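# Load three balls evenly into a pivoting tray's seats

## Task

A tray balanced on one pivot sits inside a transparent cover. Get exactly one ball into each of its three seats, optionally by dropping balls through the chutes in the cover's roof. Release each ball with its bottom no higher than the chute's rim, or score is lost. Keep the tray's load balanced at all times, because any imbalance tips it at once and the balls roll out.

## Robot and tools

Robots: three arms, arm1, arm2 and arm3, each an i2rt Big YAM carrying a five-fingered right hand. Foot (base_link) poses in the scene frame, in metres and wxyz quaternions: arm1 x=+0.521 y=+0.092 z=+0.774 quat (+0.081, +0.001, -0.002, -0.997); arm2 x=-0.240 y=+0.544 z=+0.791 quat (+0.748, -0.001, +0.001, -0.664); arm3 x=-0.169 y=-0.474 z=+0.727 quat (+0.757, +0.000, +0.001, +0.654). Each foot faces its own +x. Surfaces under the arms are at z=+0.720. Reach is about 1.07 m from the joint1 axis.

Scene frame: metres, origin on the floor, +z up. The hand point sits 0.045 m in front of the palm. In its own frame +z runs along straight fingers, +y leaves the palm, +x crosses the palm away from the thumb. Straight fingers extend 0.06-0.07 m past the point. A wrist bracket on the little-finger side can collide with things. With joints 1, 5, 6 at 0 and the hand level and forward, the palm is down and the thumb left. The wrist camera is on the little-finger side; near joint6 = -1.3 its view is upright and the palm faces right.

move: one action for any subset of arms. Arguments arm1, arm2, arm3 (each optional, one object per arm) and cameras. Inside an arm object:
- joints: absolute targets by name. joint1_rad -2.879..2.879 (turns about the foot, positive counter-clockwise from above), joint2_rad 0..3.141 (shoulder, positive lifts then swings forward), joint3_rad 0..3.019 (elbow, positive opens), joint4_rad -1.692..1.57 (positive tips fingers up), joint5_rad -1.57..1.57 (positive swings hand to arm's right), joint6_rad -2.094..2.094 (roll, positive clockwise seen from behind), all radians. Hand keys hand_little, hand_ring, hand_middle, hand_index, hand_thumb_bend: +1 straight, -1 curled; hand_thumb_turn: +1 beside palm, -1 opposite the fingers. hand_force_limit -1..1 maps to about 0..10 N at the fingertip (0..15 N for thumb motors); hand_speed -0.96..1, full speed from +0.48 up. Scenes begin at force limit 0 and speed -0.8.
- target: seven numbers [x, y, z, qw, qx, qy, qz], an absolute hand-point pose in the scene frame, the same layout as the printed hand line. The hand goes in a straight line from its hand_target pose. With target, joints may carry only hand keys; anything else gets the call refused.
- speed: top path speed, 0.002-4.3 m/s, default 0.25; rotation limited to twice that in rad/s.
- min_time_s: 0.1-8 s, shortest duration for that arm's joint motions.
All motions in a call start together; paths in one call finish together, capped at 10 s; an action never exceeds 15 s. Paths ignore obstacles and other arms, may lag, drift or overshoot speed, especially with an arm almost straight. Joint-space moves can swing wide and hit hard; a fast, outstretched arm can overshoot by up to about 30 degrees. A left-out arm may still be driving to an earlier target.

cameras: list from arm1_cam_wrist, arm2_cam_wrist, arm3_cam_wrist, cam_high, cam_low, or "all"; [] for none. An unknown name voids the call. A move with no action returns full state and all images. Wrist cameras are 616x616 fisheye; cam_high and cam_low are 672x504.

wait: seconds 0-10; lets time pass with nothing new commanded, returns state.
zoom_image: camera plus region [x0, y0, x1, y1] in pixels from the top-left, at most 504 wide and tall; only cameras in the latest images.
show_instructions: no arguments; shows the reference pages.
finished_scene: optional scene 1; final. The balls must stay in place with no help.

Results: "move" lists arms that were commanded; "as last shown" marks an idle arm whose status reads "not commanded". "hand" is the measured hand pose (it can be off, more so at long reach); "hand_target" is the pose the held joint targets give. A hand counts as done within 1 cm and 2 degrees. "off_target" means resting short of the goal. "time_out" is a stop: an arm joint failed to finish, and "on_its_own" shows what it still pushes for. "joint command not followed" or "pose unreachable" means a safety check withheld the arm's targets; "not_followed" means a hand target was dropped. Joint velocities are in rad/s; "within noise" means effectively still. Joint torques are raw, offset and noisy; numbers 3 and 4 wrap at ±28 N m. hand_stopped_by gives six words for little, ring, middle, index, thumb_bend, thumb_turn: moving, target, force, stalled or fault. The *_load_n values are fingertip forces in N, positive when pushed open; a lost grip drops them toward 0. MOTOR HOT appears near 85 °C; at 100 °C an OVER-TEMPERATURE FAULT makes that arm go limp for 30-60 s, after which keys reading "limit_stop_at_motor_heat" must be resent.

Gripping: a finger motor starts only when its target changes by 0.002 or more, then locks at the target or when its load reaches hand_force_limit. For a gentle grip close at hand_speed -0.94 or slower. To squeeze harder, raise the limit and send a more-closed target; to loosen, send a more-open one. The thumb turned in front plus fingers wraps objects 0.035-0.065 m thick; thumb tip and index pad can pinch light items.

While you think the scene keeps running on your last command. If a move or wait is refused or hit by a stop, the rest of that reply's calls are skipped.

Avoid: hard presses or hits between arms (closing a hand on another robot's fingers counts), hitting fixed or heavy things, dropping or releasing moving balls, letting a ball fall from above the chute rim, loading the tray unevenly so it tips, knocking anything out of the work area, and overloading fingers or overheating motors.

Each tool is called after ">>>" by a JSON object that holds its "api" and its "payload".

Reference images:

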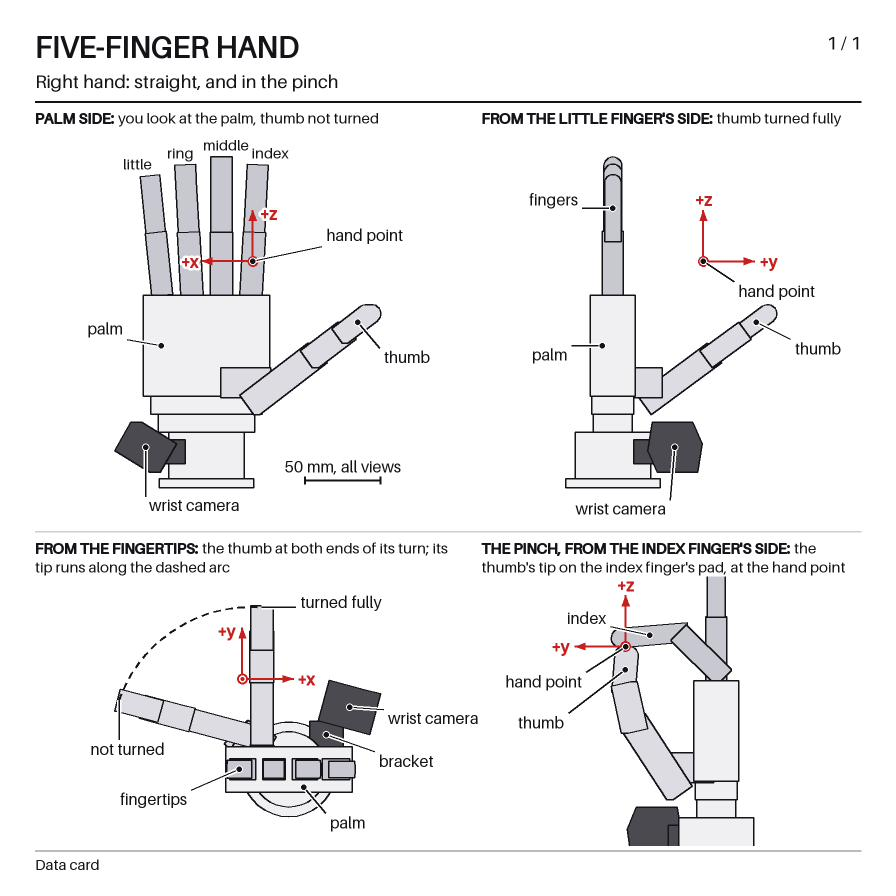

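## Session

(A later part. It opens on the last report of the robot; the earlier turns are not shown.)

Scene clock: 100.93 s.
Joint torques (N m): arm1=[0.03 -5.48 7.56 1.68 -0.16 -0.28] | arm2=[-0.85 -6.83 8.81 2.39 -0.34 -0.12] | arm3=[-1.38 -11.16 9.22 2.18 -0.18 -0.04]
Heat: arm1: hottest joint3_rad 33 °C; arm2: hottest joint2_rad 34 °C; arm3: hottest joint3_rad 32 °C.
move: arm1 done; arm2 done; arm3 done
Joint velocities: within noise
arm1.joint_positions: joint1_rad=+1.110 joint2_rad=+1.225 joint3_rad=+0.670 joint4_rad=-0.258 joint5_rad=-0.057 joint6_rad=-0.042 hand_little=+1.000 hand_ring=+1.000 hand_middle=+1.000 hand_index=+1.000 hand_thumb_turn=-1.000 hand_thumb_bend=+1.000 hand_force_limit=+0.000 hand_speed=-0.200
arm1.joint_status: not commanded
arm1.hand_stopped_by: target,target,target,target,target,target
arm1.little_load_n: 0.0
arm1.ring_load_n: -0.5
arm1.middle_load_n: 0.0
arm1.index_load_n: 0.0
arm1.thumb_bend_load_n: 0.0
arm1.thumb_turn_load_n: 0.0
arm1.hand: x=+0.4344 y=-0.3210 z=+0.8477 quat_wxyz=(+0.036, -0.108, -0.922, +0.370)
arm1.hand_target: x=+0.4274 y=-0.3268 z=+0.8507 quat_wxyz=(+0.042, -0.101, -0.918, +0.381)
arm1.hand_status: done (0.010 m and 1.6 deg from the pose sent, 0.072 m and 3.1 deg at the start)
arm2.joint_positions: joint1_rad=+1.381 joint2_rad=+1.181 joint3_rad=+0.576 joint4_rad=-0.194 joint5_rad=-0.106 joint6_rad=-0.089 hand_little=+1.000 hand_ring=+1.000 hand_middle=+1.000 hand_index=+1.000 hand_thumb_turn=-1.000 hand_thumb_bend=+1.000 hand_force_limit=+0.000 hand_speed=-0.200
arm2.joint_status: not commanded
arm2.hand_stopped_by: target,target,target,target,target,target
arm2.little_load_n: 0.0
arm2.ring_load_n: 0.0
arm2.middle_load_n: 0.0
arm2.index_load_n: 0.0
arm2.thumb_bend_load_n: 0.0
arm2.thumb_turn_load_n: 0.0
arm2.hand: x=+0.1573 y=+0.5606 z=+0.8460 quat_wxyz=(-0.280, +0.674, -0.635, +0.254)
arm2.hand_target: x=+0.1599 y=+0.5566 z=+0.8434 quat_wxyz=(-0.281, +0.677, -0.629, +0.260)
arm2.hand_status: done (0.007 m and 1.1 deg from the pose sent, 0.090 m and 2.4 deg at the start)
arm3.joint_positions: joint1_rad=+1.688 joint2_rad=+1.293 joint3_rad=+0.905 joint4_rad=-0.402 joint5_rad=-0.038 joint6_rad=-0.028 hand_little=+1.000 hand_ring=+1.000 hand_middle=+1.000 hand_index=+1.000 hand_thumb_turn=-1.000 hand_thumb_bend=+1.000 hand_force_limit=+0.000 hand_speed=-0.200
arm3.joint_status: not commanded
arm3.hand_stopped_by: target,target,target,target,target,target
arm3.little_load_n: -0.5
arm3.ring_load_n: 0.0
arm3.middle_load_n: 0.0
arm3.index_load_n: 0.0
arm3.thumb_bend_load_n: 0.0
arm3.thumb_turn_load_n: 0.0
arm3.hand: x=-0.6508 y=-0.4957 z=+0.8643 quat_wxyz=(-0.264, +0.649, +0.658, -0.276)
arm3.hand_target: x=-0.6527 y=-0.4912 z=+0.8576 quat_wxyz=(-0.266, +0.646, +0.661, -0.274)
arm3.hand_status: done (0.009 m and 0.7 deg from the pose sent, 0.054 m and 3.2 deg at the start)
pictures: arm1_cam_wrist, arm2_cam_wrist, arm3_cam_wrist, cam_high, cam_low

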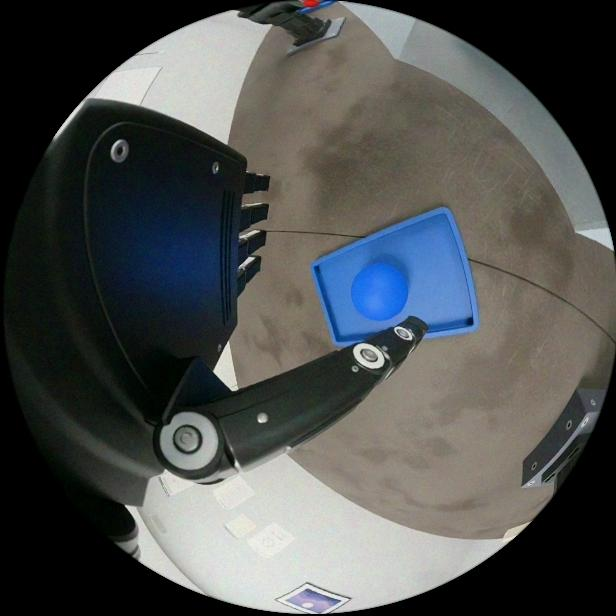

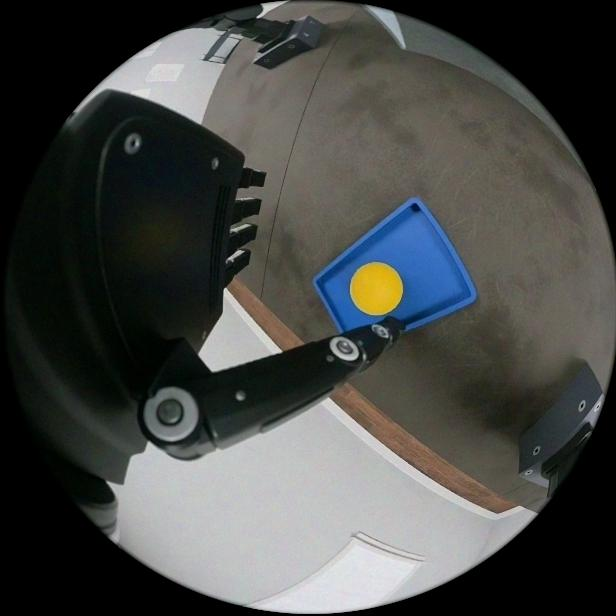

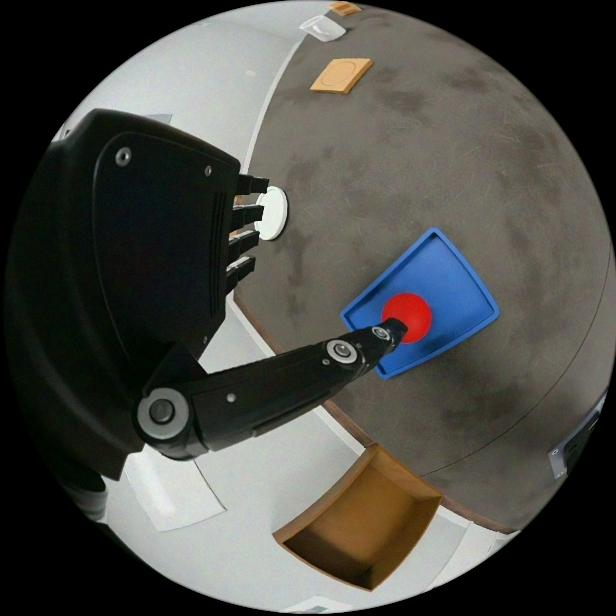

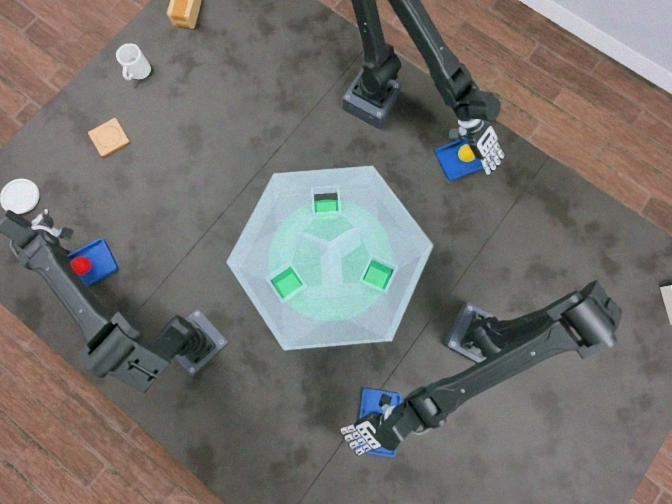

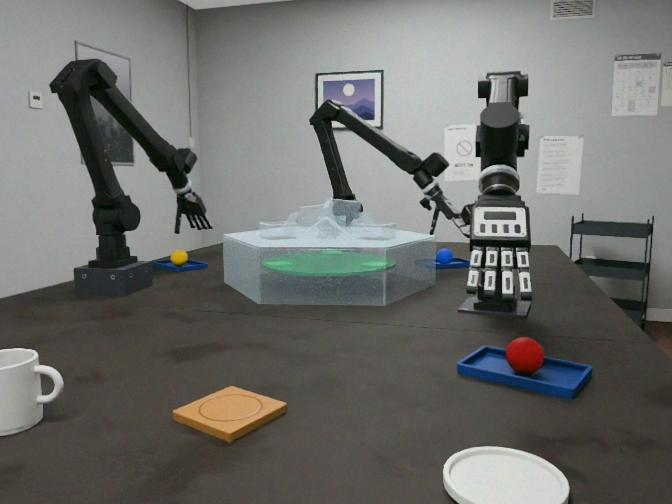

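>>> {"api": "move", "payload": {"arm1": {"target": [0.4415, -0.3215, 0.81, -0.042, 0.1014, 0.9183, -0.3804], "speed": 0.15}, "arm2": {"target": [0.156, 0.560, 0.805, 0.2803, -0.6768, 0.6289, -0.2605], "speed": 0.15}, "arm3": {"target": [-0.610, -0.510, 0.81, 0.2673, -0.6453, -0.6612, 0.2739], "speed": 0.15}, "cameras": ["all"]}}

>>> {"api": "zoom_image", "payload": {"camera": "arm1_cam_wrist", "region": [200, 150, 500, 450]}}

>>> {"api": "zoom_image", "payload": {"camera": "arm2_cam_wrist", "region": [200, 150, 500, 450]}}

>>> {"api": "zoom_image", "payload": {"camera": "arm3_cam_wrist", "region": [200, 150, 500, 450]}}

Scene clock: 155.40 s.
Joint torques (N m): arm1=[1.55 -5.3 6.91 1.69 0.09 -0.02] | arm2=[0.09 -7.18 7.95 2.44 -0.02 -0.06] | arm3=[0.32 -11.28 8.49 2.17 0.17 0.27]
Heat: arm1: hottest joint3_rad 33 °C; arm2: hottest joint2_rad 33 °C; arm3: hottest joint3_rad 34 °C.
move: arm1 off_target; arm2 done; arm3 off_target
Joint velocities: within noise
arm1.joint_positions: joint1_rad=+1.112 joint2_rad=+1.282 joint3_rad=+0.587 joint4_rad=-0.120 joint5_rad=-0.049 joint6_rad=-0.042 hand_little=+1.000 hand_ring=+1.000 hand_middle=+1.000 hand_index=+1.000 hand_thumb_turn=-1.000 hand_thumb_bend=+1.000 hand_force_limit=+0.000 hand_speed=-0.200
arm1.joint_status: not commanded
arm1.hand_stopped_by: target,target,target,target,target,target
arm1.little_load_n: 0.0
arm1.ring_load_n: 0.0
arm1.middle_load_n: 0.0
arm1.index_load_n: 0.0
arm1.thumb_bend_load_n: 0.0
arm1.thumb_turn_load_n: 0.0
arm1.hand: x=+0.4365 y=-0.3115 z=+0.8071 quat_wxyz=(+0.039, -0.109, -0.922, +0.369)
arm1.hand_target: x=+0.4381 y=-0.3193 z=+0.8098 quat_wxyz=(+0.040, -0.106, -0.918, +0.380)
arm1.hand_status: off_target (0.012 m and 1.7 deg from the pose sent, 0.038 m and 1.6 deg at the start)
arm2.joint_positions: joint1_rad=+1.381 joint2_rad=+1.264 joint3_rad=+0.512 joint4_rad=-0.046 joint5_rad=-0.103 joint6_rad=-0.089 hand_little=+1.000 hand_ring=+1.000 hand_middle=+1.000 hand_index=+1.000 hand_thumb_turn=-1.000 hand_thumb_bend=+1.000 hand_force_limit=+0.000 hand_speed=-0.200
arm2.joint_status: not commanded
arm2.hand_stopped_by: target,target,target,target,target,target
arm2.little_load_n: 0.0
arm2.ring_load_n: 0.0
arm2.middle_load_n: 0.0
arm2.index_load_n: 0.0
arm2.thumb_bend_load_n: 0.0
arm2.thumb_turn_load_n: 0.0
arm2.hand: x=+0.1534 y=+0.5603 z=+0.8075 quat_wxyz=(-0.279, +0.674, -0.635, +0.255)
arm2.hand_target: x=+0.1550 y=+0.5598 z=+0.8047 quat_wxyz=(-0.279, +0.677, -0.629, +0.260)
arm2.hand_status: done (0.004 m and 1.0 deg from the pose sent, 0.041 m and 1.1 deg at the start)
arm3.joint_positions: joint1_rad=+1.700 joint2_rad=+1.255 joint3_rad=+0.719 joint4_rad=-0.267 joint5_rad=-0.017 joint6_rad=-0.028 hand_little=+1.000 hand_ring=+1.000 hand_middle=+1.000 hand_index=+1.000 hand_thumb_turn=-1.000 hand_thumb_bend=+1.000 hand_force_limit=+0.000 hand_speed=-0.200
arm3.joint_status: not commanded
arm3.hand_stopped_by: target,target,target,target,target,target
arm3.little_load_n: 0.0
arm3.ring_load_n: 0.0
arm3.middle_load_n: 0.0
arm3.index_load_n: 0.0
arm3.thumb_bend_load_n: 0.0
arm3.thumb_turn_load_n: 0.0
arm3.hand: x=-0.6085 y=-0.4983 z=+0.8099 quat_wxyz=(-0.265, +0.649, +0.661, -0.266)
arm3.hand_target: x=-0.6098 y=-0.5050 z=+0.8110 quat_wxyz=(-0.268, +0.648, +0.658, -0.274)
arm3.hand_status: off_target (0.012 m and 1.0 deg from the pose sent, 0.069 m and 0.7 deg at the start)
pictures: arm1_cam_wrist, arm2_cam_wrist, arm3_cam_wrist, cam_high, cam_low

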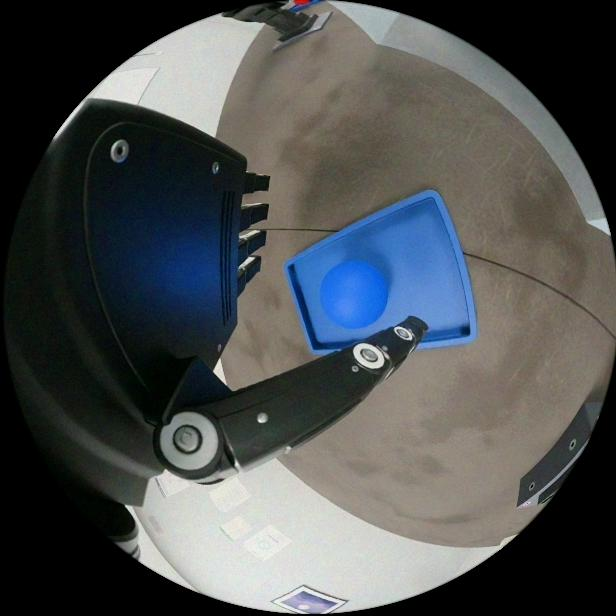

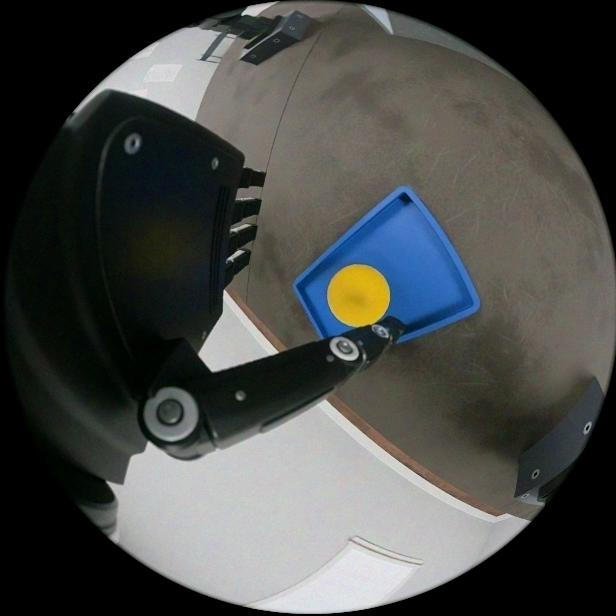

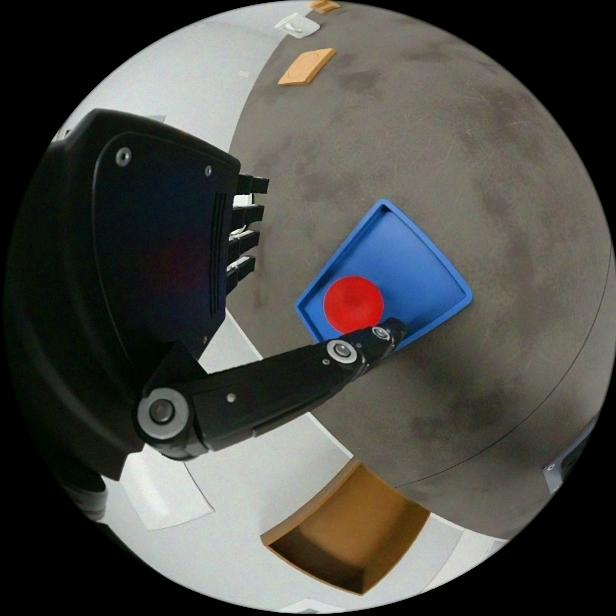

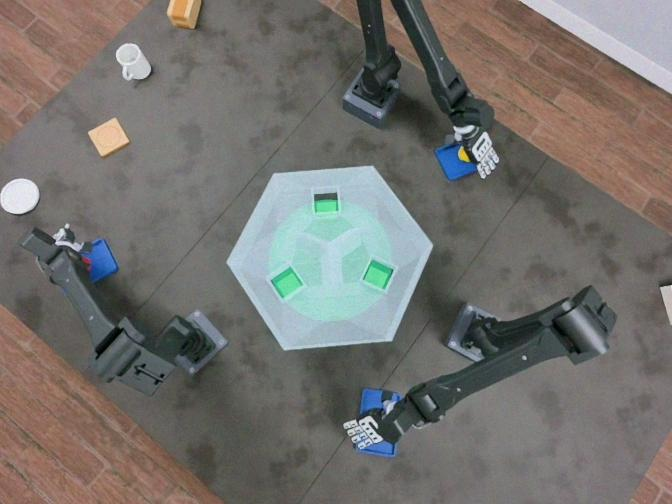

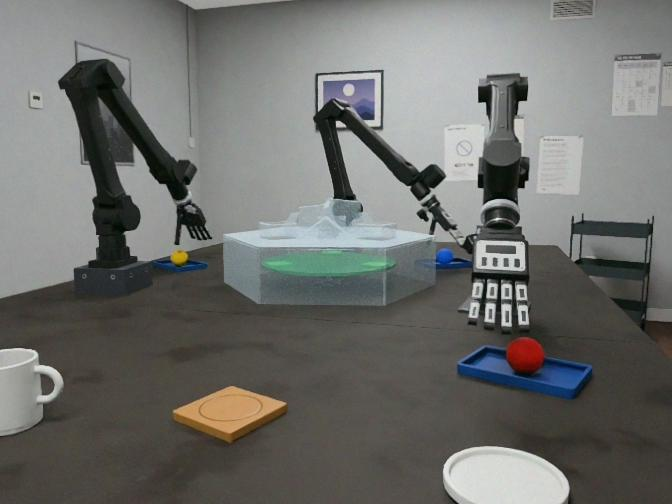

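Scaled by 1.680 from the camera's image (finer frame: 880x880).

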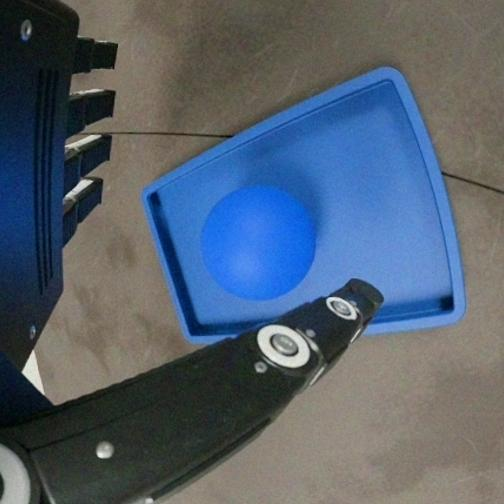

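Scaled by 1.680 from the camera's image (finer frame: 880x880).

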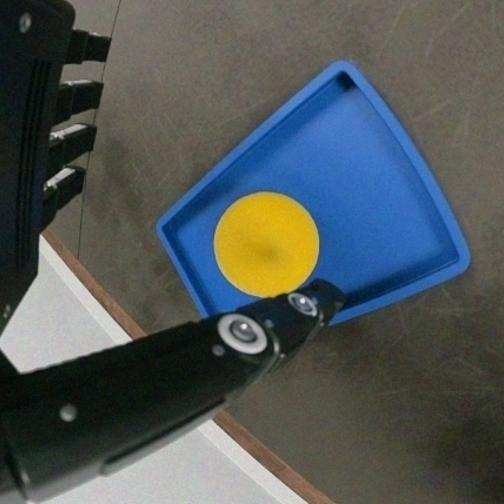

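Scaled by 1.680 from the camera's image (finer frame: 880x880).

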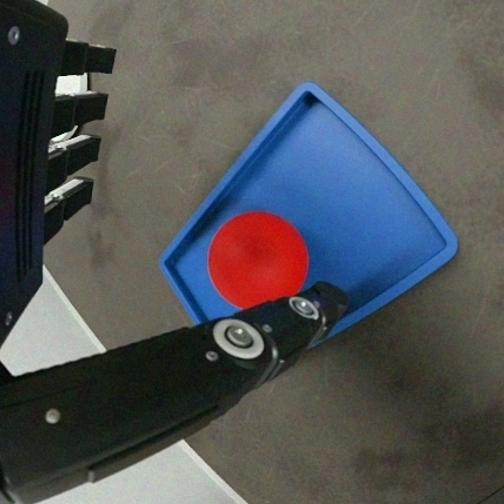

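>>> {"api": "move", "payload": {"arm1": {"target": [0.455, -0.323, 0.766, -0.042, 0.1014, 0.9183, -0.3804], "speed": 0.1}, "arm2": {"target": [0.151, 0.567, 0.759, 0.2803, -0.6768, 0.6289, -0.2605], "speed": 0.1}, "arm3": {"target": [-0.607, -0.527, 0.762, 0.2673, -0.6453, -0.6612, 0.2739], "speed": 0.1}, "cameras": ["all"]}}

>>> {"api": "zoom_image", "payload": {"camera": "arm1_cam_wrist", "region": [200, 150, 500, 450]}}

>>> {"api": "zoom_image", "payload": {"camera": "arm2_cam_wrist", "region": [200, 150, 500, 450]}}

>>> {"api": "zoom_image", "payload": {"camera": "arm3_cam_wrist", "region": [200, 150, 500, 450]}}

Scene clock: 165.23 s.
Joint torques (N m): arm1=[1.26 -5.77 5.97 1.78 0.12 0.16] | arm2=[0.44 -7.65 6.61 2.37 -0.01 0.08] | arm3=[0.21 -9.99 7.98 2.19 0.23 0.27]
Heat: arm1: hottest joint3_rad 33 °C; arm2: hottest joint2_rad 33 °C; arm3: hottest joint3_rad 33 °C.
move: arm1 done; arm2 done; arm3 done
Joint velocities: within noise
arm1.joint_positions: joint1_rad=+1.169 joint2_rad=+1.394 joint3_rad=+0.533 joint4_rad=+0.050 joint5_rad=-0.009 joint6_rad=-0.042 hand_little=+1.000 hand_ring=+1.000 hand_middle=+1.000 hand_index=+1.000 hand_thumb_turn=-1.000 hand_thumb_bend=+1.000 hand_force_limit=+0.000 hand_speed=-0.200
arm1.joint_status: not commanded
arm1.hand_stopped_by: target,target,target,target,target,target
arm1.little_load_n: 0.0
arm1.ring_load_n: 0.0
arm1.middle_load_n: 0.0
arm1.index_load_n: 0.0
arm1.thumb_bend_load_n: 0.0
arm1.thumb_turn_load_n: 0.0
arm1.hand: x=+0.4519 y=-0.3146 z=+0.7641 quat_wxyz=(+0.047, -0.090, -0.924, +0.370)
arm1.hand_target: x=+0.4546 y=-0.3221 z=+0.7662 quat_wxyz=(+0.044, -0.096, -0.919, +0.380)
arm1.hand_status: done (0.009 m and 2.0 deg from the pose sent, 0.046 m and 1.7 deg at the start)
arm2.joint_positions: joint1_rad=+1.384 joint2_rad=+1.396 joint3_rad=+0.450 joint4_rad=+0.150 joint5_rad=-0.089 joint6_rad=-0.089 hand_little=+1.000 hand_ring=+1.000 hand_middle=+1.000 hand_index=+1.000 hand_thumb_turn=-1.000 hand_thumb_bend=+1.000 hand_force_limit=+0.000 hand_speed=-0.200
arm2.joint_status: not commanded
arm2.hand_stopped_by: target,target,target,target,target,target
arm2.little_load_n: 0.0
arm2.ring_load_n: 0.0
arm2.middle_load_n: 0.0
arm2.index_load_n: 0.0
arm2.thumb_bend_load_n: 0.0
arm2.thumb_turn_load_n: 0.0
arm2.hand: x=+0.1495 y=+0.5591 z=+0.7620 quat_wxyz=(-0.276, +0.673, -0.636, +0.260)
arm2.hand_target: x=+0.1503 y=+0.5620 z=+0.7596 quat_wxyz=(-0.278, +0.673, -0.633, +0.262)
arm2.hand_status: done (0.009 m and 1.1 deg from the pose sent, 0.049 m and 1.0 deg at the start)
arm3.joint_positions: joint1_rad=+1.763 joint2_rad=+1.328 joint3_rad=+0.639 joint4_rad=-0.103 joint5_rad=+0.019 joint6_rad=-0.003 hand_little=+1.000 hand_ring=+1.000 hand_middle=+1.000 hand_index=+1.000 hand_thumb_turn=-1.000 hand_thumb_bend=+1.000 hand_force_limit=+0.000 hand_speed=-0.200
arm3.joint_status: not commanded
arm3.hand_stopped_by: target,target,target,target,target,target
arm3.little_load_n: 0.0
arm3.ring_load_n: 0.0
arm3.middle_load_n: 0.0
arm3.index_load_n: 0.0
arm3.thumb_bend_load_n: 0.0
arm3.thumb_turn_load_n: 0.0
arm3.hand: x=-0.6047 y=-0.5206 z=+0.7662 quat_wxyz=(-0.269, +0.640, +0.667, -0.270)
arm3.hand_target: x=-0.6052 y=-0.5268 z=+0.7614 quat_wxyz=(-0.266, +0.641, +0.666, -0.273)
arm3.hand_status: done (0.008 m and 1.0 deg from the pose sent, 0.056 m and 1.0 deg at the start)
pictures: arm1_cam_wrist, arm2_cam_wrist, arm3_cam_wrist, cam_high, cam_low

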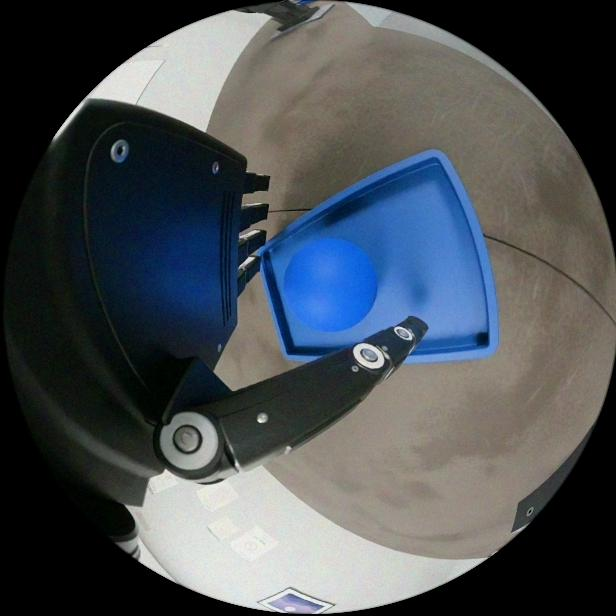

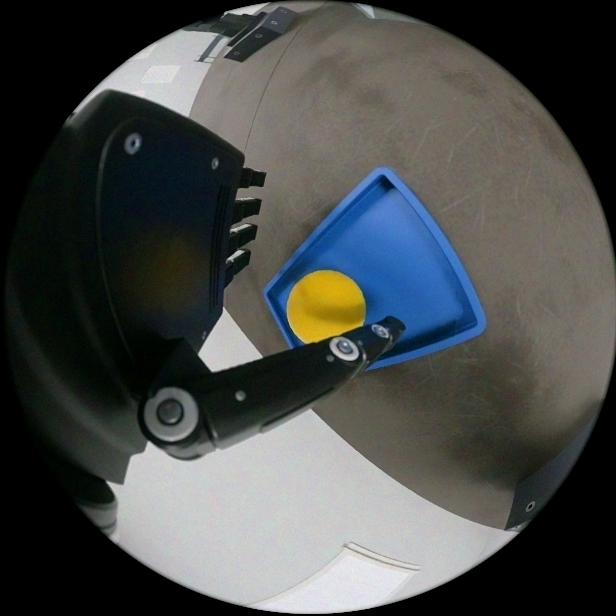

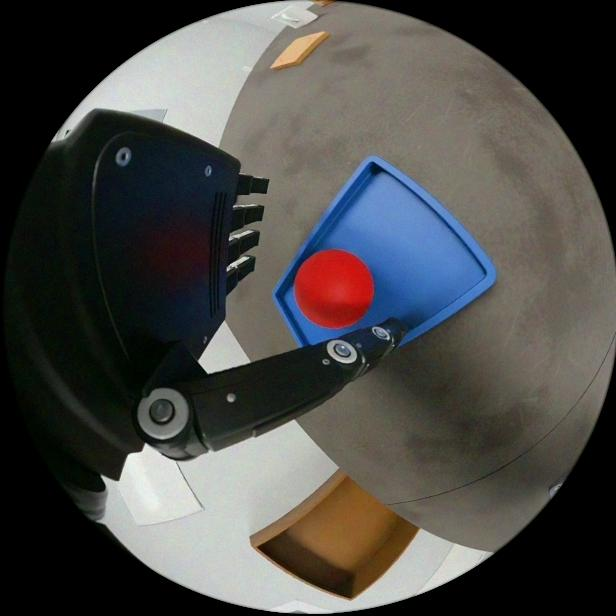

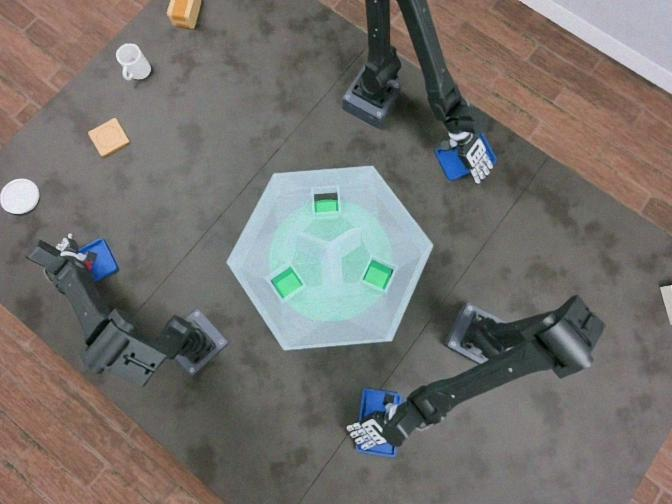

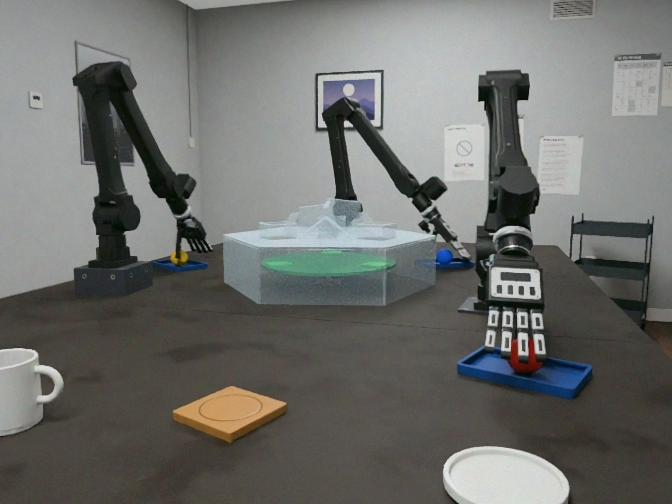

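Scaled by 1.680 from the camera's image (finer frame: 880x880).

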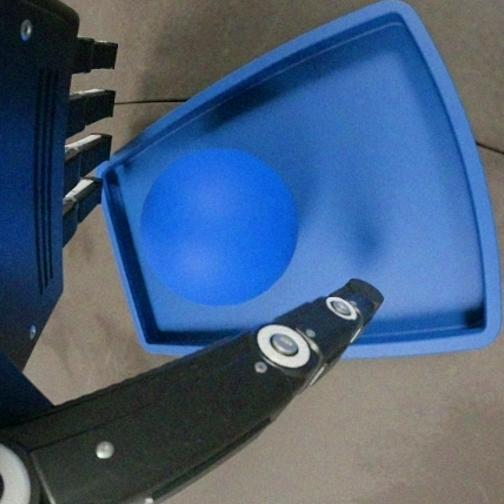

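Scaled by 1.680 from the camera's image (finer frame: 880x880).

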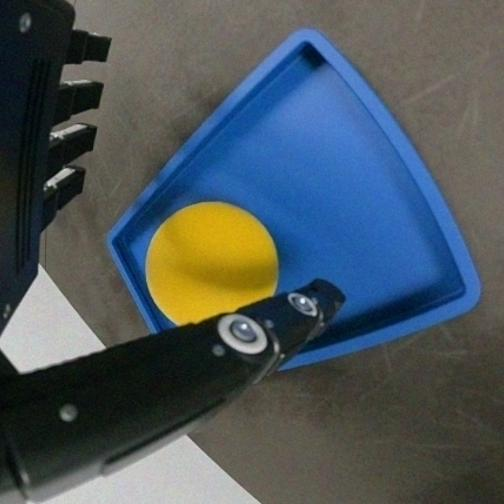

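Scaled by 1.680 from the camera's image (finer frame: 880x880).

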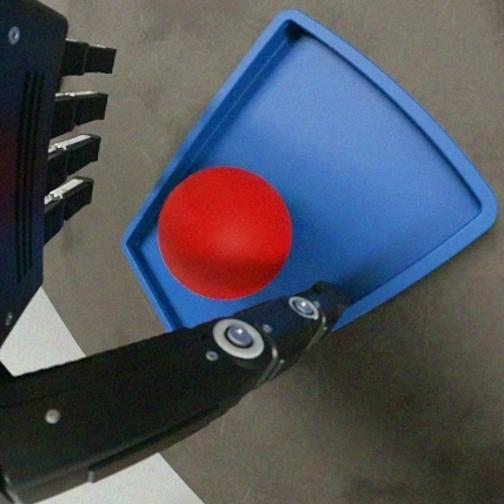

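>>> {"api": "move", "payload": {"arm1": {"joints": {"hand_index": 0.5, "hand_middle": 0.5, "hand_thumb_bend": 0.8, "hand_speed": -0.7, "hand_force_limit": -0.4}}, "arm2": {"target": [0.150, 0.578, 0.757, 0.2803, -0.6768, 0.6289, -0.2605], "speed": 0.1}, "arm3": {"target": [-0.607, -0.527, 0.754, 0.2673, -0.6453, -0.6612, 0.2739], "speed": 0.1}, "cameras": ["arm1_cam_wrist", "arm2_cam_wrist", "arm3_cam_wrist"]}}

>>> {"api": "zoom_image", "payload": {"camera": "arm1_cam_wrist", "region": [200, 150, 500, 450]}}

>>> {"api": "zoom_image", "payload": {"camera": "arm2_cam_wrist", "region": [200, 150, 500, 450]}}

>>> {"api": "zoom_image", "payload": {"camera": "arm3_cam_wrist", "region": [200, 150, 500, 450]}}

Scene clock: 173.07 s.
Joint torques (N m): arm1=[1.55 -5.77 5.97 1.25 0.12 0.16] | arm2=[0.56 -7.71 6.22 2.43 0 0.21] | arm3=[0.21 -10.05 7.72 2.24 0.23 0.27]
Heat: arm1: hottest joint3_rad 33 °C; arm2: hottest joint2_rad 33 °C; arm3: hottest joint3_rad 33 °C.
move: arm1 off_target; arm2 done; arm3 done
Joint velocities: within noise
arm1.joint_positions: joint1_rad=+1.169 joint2_rad=+1.394 joint3_rad=+0.533 joint4_rad=+0.064 joint5_rad=-0.009 joint6_rad=-0.031 hand_little=+1.000 hand_ring=+1.000 hand_middle=+0.755 hand_index=+0.500 hand_thumb_turn=-1.000 hand_thumb_bend=+0.800 hand_force_limit=-0.400 hand_speed=-0.700
arm1.joint_status: hand_middle off_target (ended at +0.755, target +0.500); the others done
arm1.hand_stopped_by: target,target,force,target,target,target
arm1.little_load_n: 0.0
arm1.ring_load_n: 0.0
arm1.middle_load_n: 2.0
arm1.index_load_n: 0.0
arm1.thumb_bend_load_n: 0.0
arm1.thumb_turn_load_n: 0.0
arm1.hand: x=+0.4517 y=-0.3182 z=+0.7663 quat_wxyz=(+0.046, -0.095, -0.920, +0.376)
arm1.hand_target: x=+0.4550 y=-0.3227 z=+0.7666 quat_wxyz=(+0.043, -0.100, -0.918, +0.381)
arm1.hand_status: not commanded
arm2.joint_positions: joint1_rad=+1.447 joint2_rad=+1.402 joint3_rad=+0.450 joint4_rad=+0.165 joint5_rad=-0.063 joint6_rad=-0.089 hand_little=+1.000 hand_ring=+1.000 hand_middle=+1.000 hand_index=+1.000 hand_thumb_turn=-1.000 hand_thumb_bend=+1.000 hand_force_limit=+0.000 hand_speed=-0.200
arm2.joint_status: not commanded
arm2.hand_stopped_by: target,target,target,target,target,target
arm2.little_load_n: 0.0
arm2.ring_load_n: 0.0
arm2.middle_load_n: 0.0
arm2.index_load_n: 0.0
arm2.thumb_bend_load_n: 0.0
arm2.thumb_turn_load_n: 0.0
arm2.hand: x=+0.1511 y=+0.5785 z=+0.7612 quat_wxyz=(-0.278, +0.688, -0.617, +0.262)
arm2.hand_target: x=+0.1498 y=+0.5822 z=+0.7575 quat_wxyz=(-0.281, +0.684, -0.620, +0.261)
arm2.hand_status: done (0.004 m and 1.9 deg from the pose sent, 0.020 m and 1.1 deg at the start)
arm3.joint_positions: joint1_rad=+1.763 joint2_rad=+1.345 joint3_rad=+0.633 joint4_rad=-0.072 joint5_rad=+0.023 joint6_rad=+0.008 hand_little=+1.000 hand_ring=+1.000 hand_middle=+1.000 hand_index=+1.000 hand_thumb_turn=-1.000 hand_thumb_bend=+1.000 hand_force_limit=+0.000 hand_speed=-0.200
arm3.joint_status: not commanded
arm3.hand_stopped_by: target,target,target,target,target,target
arm3.little_load_n: 0.0
arm3.ring_load_n: 0.0
arm3.middle_load_n: 0.0
arm3.index_load_n: 0.0
arm3.thumb_bend_load_n: 0.0
arm3.thumb_turn_load_n: 0.0
arm3.hand: x=-0.6076 y=-0.5205 z=+0.7611 quat_wxyz=(-0.271, +0.643, +0.662, -0.272)
arm3.hand_target: x=-0.6070 y=-0.5267 z=+0.7550 quat_wxyz=(-0.268, +0.645, +0.661, -0.274)
arm3.hand_status: done (0.010 m and 0.5 deg from the pose sent, 0.014 m and 1.0 deg at the start)

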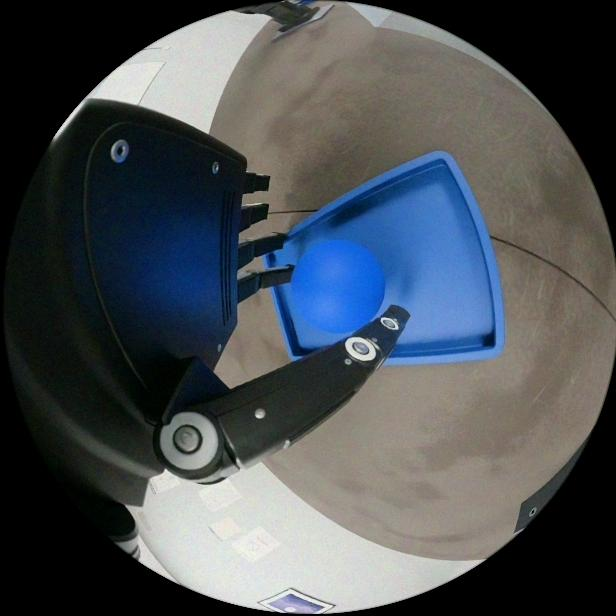

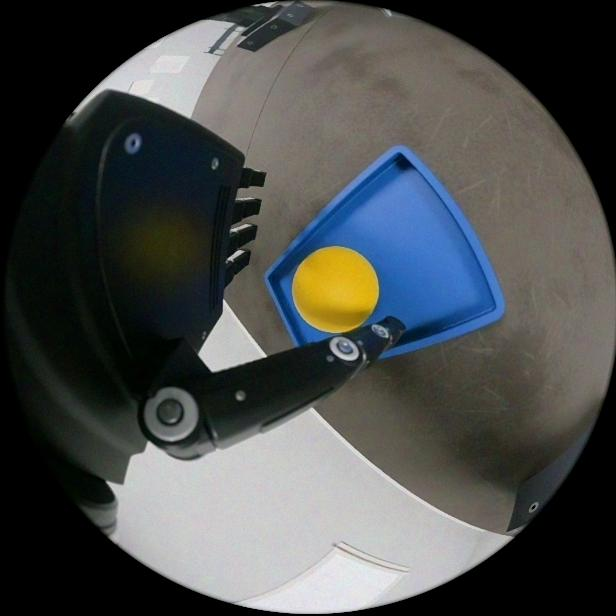

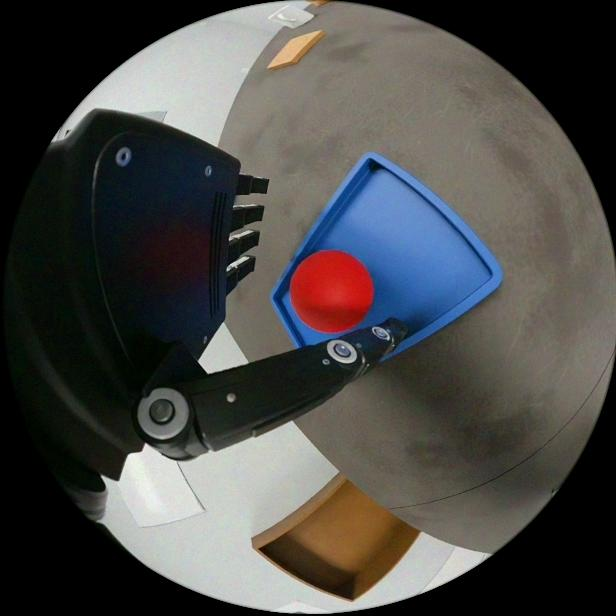

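Scaled by 1.680 from the camera's image (finer frame: 880x880).

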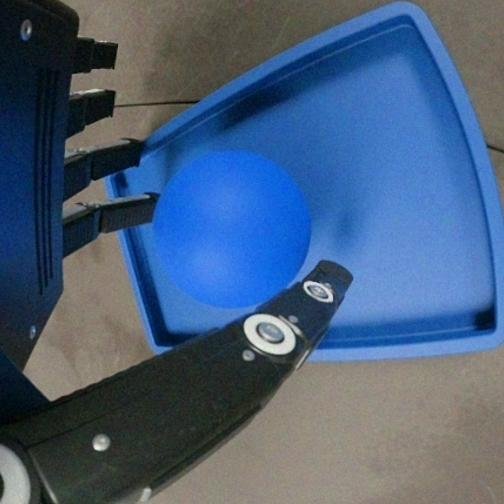

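Scaled by 1.680 from the camera's image (finer frame: 880x880).

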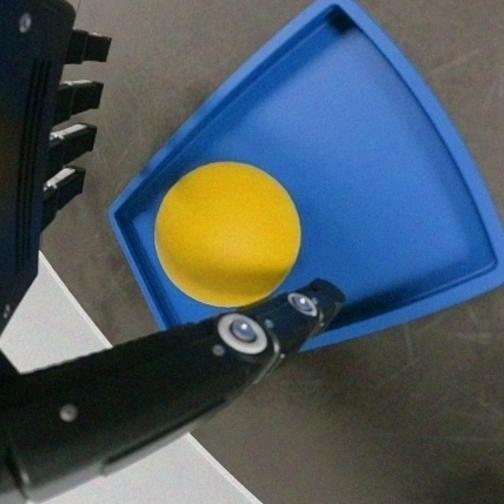

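Scaled by 1.680 from the camera's image (finer frame: 880x880).

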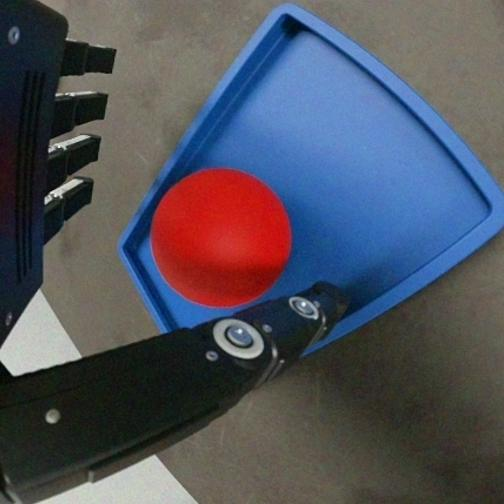

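>>> {"api": "move", "payload": {"arm1": {"target": [0.452, -0.317, 0.80, -0.042, 0.1014, 0.9183, -0.3804], "speed": 0.1}, "arm2": {"target": [0.147, 0.572, 0.795, 0.2803, -0.6768, 0.6289, -0.2605], "speed": 0.1}, "arm3": {"target": [-0.604, -0.527, 0.79, 0.2673, -0.6453, -0.6612, 0.2739], "speed": 0.1}}}

>>> {"api": "move", "payload": {"arm1": {"joints": {"hand_index": 0.55, "hand_middle": 0.5, "hand_thumb_bend": 1.0, "hand_speed": -0.5, "hand_force_limit": -0.4}}, "arm2": {"joints": {"hand_index": 0.55, "hand_middle": 0.5, "hand_speed": -0.5, "hand_force_limit": -0.4}}, "arm3": {"joints": {"hand_index": 0.55, "hand_middle": 0.5, "hand_speed": -0.5, "hand_force_limit": -0.4}}, "cameras": ["arm1_cam_wrist", "arm2_cam_wrist", "arm3_cam_wrist"]}}

>>> {"api": "zoom_image", "payload": {"camera": "arm1_cam_wrist", "region": [200, 150, 500, 450]}}

>>> {"api": "zoom_image", "payload": {"camera": "arm2_cam_wrist", "region": [200, 150, 500, 450]}}

>>> {"api": "zoom_image", "payload": {"camera": "arm3_cam_wrist", "region": [200, 150, 500, 450]}}

Scene clock: 188.73 s.
Joint torques (N m): arm1=[0.32 -6.89 8.39 0.23 -0.11 0.08] | arm2=[-0.67 -8.64 9.72 1.05 -0.32 0.18] | arm3=[0.26 -10.81 11.59 0.77 0.23 0.28]
Heat: arm1: hottest joint3_rad 33 °C; arm2: hottest joint2_rad 33 °C; arm3: hottest joint3_rad 32 °C.
move: arm1 off_target; arm2 off_target; arm3 off_target
Joint velocities: within noise
arm1.joint_positions: joint1_rad=+1.169 joint2_rad=+1.311 joint3_rad=+0.533 joint4_rad=-0.040 joint5_rad=-0.009 joint6_rad=-0.031 hand_little=+1.000 hand_ring=+1.000 hand_middle=+0.755 hand_index=+0.500 hand_thumb_turn=-1.000 hand_thumb_bend=+0.800 hand_force_limit=-0.400 hand_speed=-0.700
arm1.joint_status: not commanded
arm1.hand_stopped_by: target,target,force,target,target,target
arm1.little_load_n: 0.0
arm1.ring_load_n: 0.0
arm1.middle_load_n: 0.0
arm1.index_load_n: 0.0
arm1.thumb_bend_load_n: 0.0
arm1.thumb_turn_load_n: 0.0
arm1.hand: x=+0.4550 y=-0.3047 z=+0.7835 quat_wxyz=(+0.045, -0.095, -0.924, +0.367)
arm1.hand_target: x=+0.4511 y=-0.3169 z=+0.7995 quat_wxyz=(+0.044, -0.102, -0.918, +0.380)
arm1.hand_status: off_target (0.021 m and 1.9 deg from the pose sent, 0.034 m and 1.0 deg at the start)
arm2.joint_positions: joint1_rad=+1.429 joint2_rad=+1.293 joint3_rad=+0.450 joint4_rad=+0.035 joint5_rad=-0.069 joint6_rad=-0.089 hand_little=+1.000 hand_ring=+1.000 hand_middle=+1.000 hand_index=+1.000 hand_thumb_turn=-1.000 hand_thumb_bend=+1.000 hand_force_limit=+0.000 hand_speed=-0.200
arm2.joint_status: not commanded
arm2.hand_stopped_by: target,target,target,target,target,target
arm2.little_load_n: 0.0
arm2.ring_load_n: 0.0
arm2.middle_load_n: 0.0
arm2.index_load_n: 0.0
arm2.thumb_bend_load_n: 0.0
arm2.thumb_turn_load_n: 0.0
arm2.hand: x=+0.1372 y=+0.5728 z=+0.7824 quat_wxyz=(-0.271, +0.686, -0.625, +0.255)
arm2.hand_target: x=+0.1472 y=+0.5711 z=+0.7943 quat_wxyz=(-0.280, +0.676, -0.630, +0.261)
arm2.hand_status: off_target (0.016 m and 1.7 deg from the pose sent, 0.035 m and 1.9 deg at the start)
arm3.joint_positions: joint1_rad=+1.763 joint2_rad=+1.278 joint3_rad=+0.633 joint4_rad=-0.162 joint5_rad=+0.023 joint6_rad=+0.009 hand_little=+1.000 hand_ring=+1.000 hand_middle=+1.000 hand_index=+1.000 hand_thumb_turn=-1.000 hand_thumb_bend=+1.000 hand_force_limit=+0.000 hand_speed=-0.200
arm3.joint_status: not commanded
arm3.hand_stopped_by: target,target,target,target,target,target
arm3.little_load_n: -0.5
arm3.ring_load_n: 0.0
arm3.middle_load_n: 0.0
arm3.index_load_n: 0.0
arm3.thumb_bend_load_n: 0.0
arm3.thumb_turn_load_n: 0.0
arm3.hand: x=-0.5926 y=-0.5198 z=+0.7757 quat_wxyz=(-0.264, +0.647, +0.665, -0.265)
arm3.hand_target: x=-0.6041 y=-0.5269 z=+0.7899 quat_wxyz=(-0.267, +0.645, +0.661, -0.274)
arm3.hand_status: off_target (0.020 m and 1.2 deg from the pose sent, 0.030 m and 0.5 deg at the start)
pictures: none

Scene clock: 189.57 s.
Joint torques (N m): arm1=[0.44 -6.65 8.42 0.2 -0.11 0.08] | arm2=[-0.79 -8.7 9.74 1.01 -0.32 0.18] | arm3=[0.26 -10.81 11.56 0.77 0.23 0.27]
Heat: arm1: hottest joint3_rad 33 °C; arm2: hottest joint2_rad 33 °C; arm3: hottest joint3_rad 32 °C.
move: arm1 off_target; arm2 done; arm3 done
Joint velocities: within noise
arm1.joint_positions: joint1_rad=+1.169 joint2_rad=+1.311 joint3_rad=+0.533 joint4_rad=-0.040 joint5_rad=-0.009 joint6_rad=-0.031 hand_little=+1.000 hand_ring=+1.000 hand_middle=+0.755 hand_index=+0.550 hand_thumb_turn=-1.000 hand_thumb_bend=+1.000 hand_force_limit=-0.400 hand_speed=-0.500
arm1.joint_status: hand_middle off_target (ended at +0.755, target +0.500); the others done
arm1.hand_stopped_by: target,target,force,target,target,target
arm1.little_load_n: 0.0
arm1.ring_load_n: 0.0
arm1.middle_load_n: 0.0
arm1.index_load_n: 0.0
arm1.thumb_bend_load_n: 0.0
arm1.thumb_turn_load_n: 0.0
arm1.hand: x=+0.4550 y=-0.3047 z=+0.7835 quat_wxyz=(+0.045, -0.095, -0.924, +0.367)
arm1.hand_target: x=+0.4511 y=-0.3170 z=+0.7995 quat_wxyz=(+0.044, -0.102, -0.918, +0.380)
arm1.hand_status: not commanded
arm2.joint_positions: joint1_rad=+1.429 joint2_rad=+1.293 joint3_rad=+0.450 joint4_rad=+0.035 joint5_rad=-0.069 joint6_rad=-0.089 hand_little=+1.000 hand_ring=+1.000 hand_middle=+0.500 hand_index=+0.550 hand_thumb_turn=-1.000 hand_thumb_bend=+1.000 hand_force_limit=-0.400 hand_speed=-0.500
arm2.joint_status: all done
arm2.hand_stopped_by: target,target,target,target,target,target
arm2.little_load_n: 0.0
arm2.ring_load_n: 0.0
arm2.middle_load_n: 0.0
arm2.index_load_n: 0.0
arm2.thumb_bend_load_n: 0.0
arm2.thumb_turn_load_n: 0.0
arm2.hand: x=+0.1372 y=+0.5728 z=+0.7824 quat_wxyz=(-0.271, +0.686, -0.625, +0.255)
arm2.hand_target: x=+0.1473 y=+0.5711 z=+0.7943 quat_wxyz=(-0.280, +0.676, -0.630, +0.261)
arm2.hand_status: not commanded
arm3.joint_positions: joint1_rad=+1.763 joint2_rad=+1.278 joint3_rad=+0.633 joint4_rad=-0.162 joint5_rad=+0.023 joint6_rad=+0.009 hand_little=+1.000 hand_ring=+1.000 hand_middle=+0.500 hand_index=+0.550 hand_thumb_turn=-1.000 hand_thumb_bend=+1.000 hand_force_limit=-0.400 hand_speed=-0.500
arm3.joint_status: all done
arm3.hand_stopped_by: target,target,target,target,target,target
arm3.little_load_n: 0.0
arm3.ring_load_n: 0.0
arm3.middle_load_n: 0.0
arm3.index_load_n: 0.0
arm3.thumb_bend_load_n: 0.0
arm3.thumb_turn_load_n: 0.0
arm3.hand: x=-0.5926 y=-0.5198 z=+0.7757 quat_wxyz=(-0.264, +0.647, +0.665, -0.265)
arm3.hand_target: x=-0.6041 y=-0.5268 z=+0.7899 quat_wxyz=(-0.267, +0.645, +0.661, -0.274)
arm3.hand_status: not commanded

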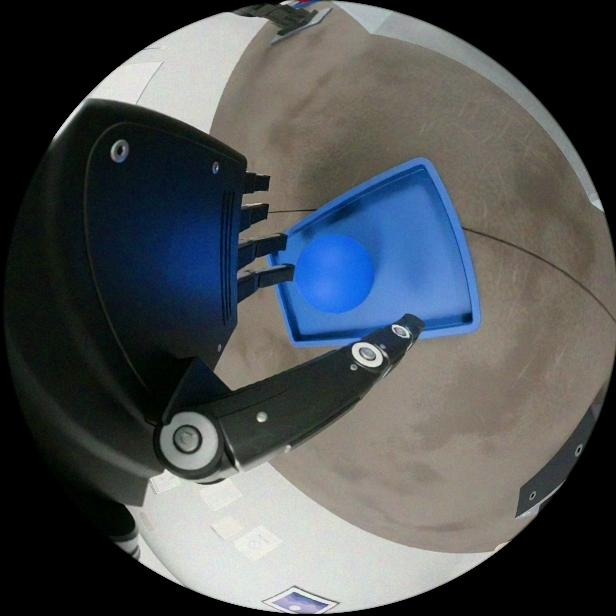

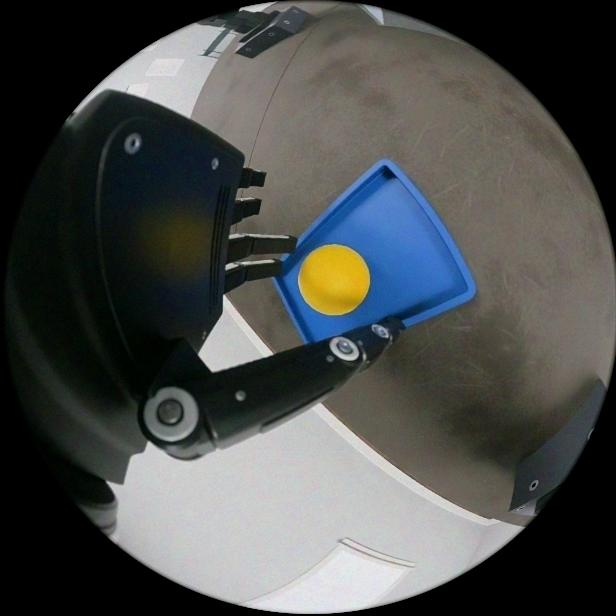

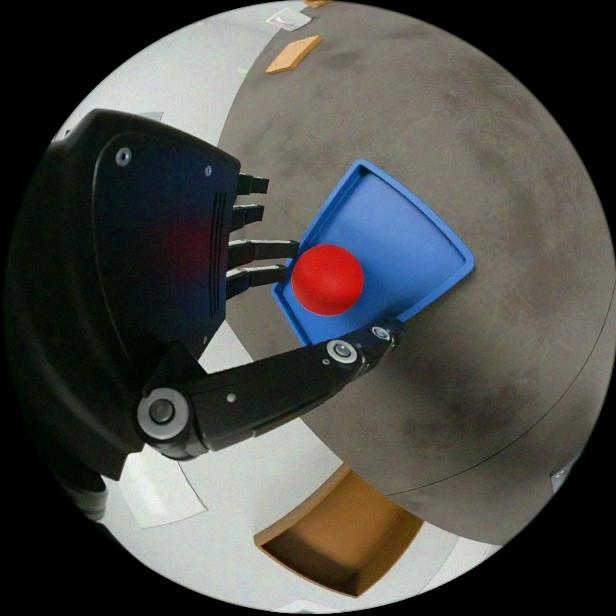

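Scaled by 1.680 from the camera's image (finer frame: 880x880).

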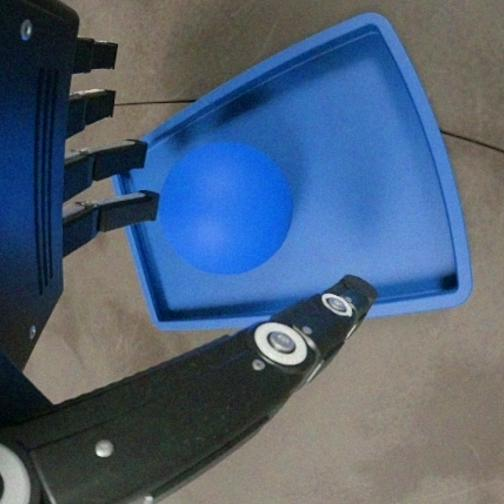

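Scaled by 1.680 from the camera's image (finer frame: 880x880).

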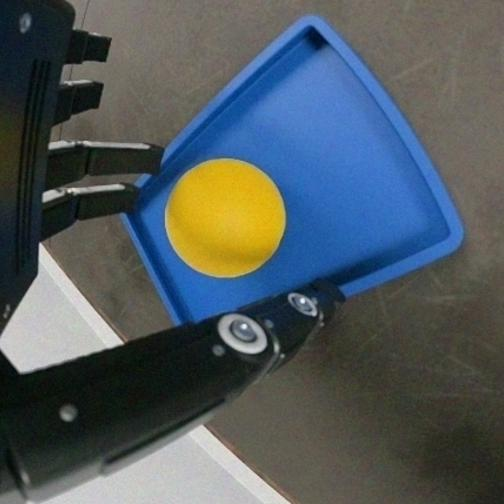

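Scaled by 1.680 from the camera's image (finer frame: 880x880).

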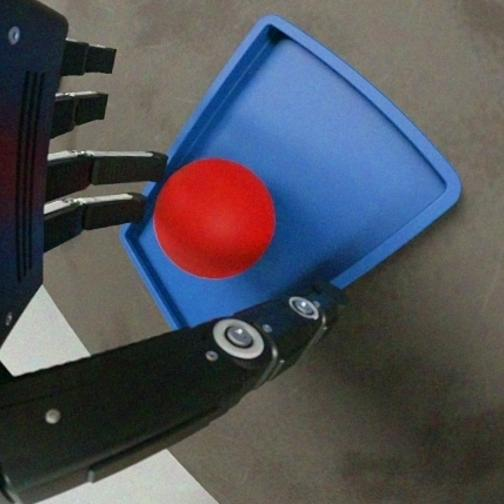

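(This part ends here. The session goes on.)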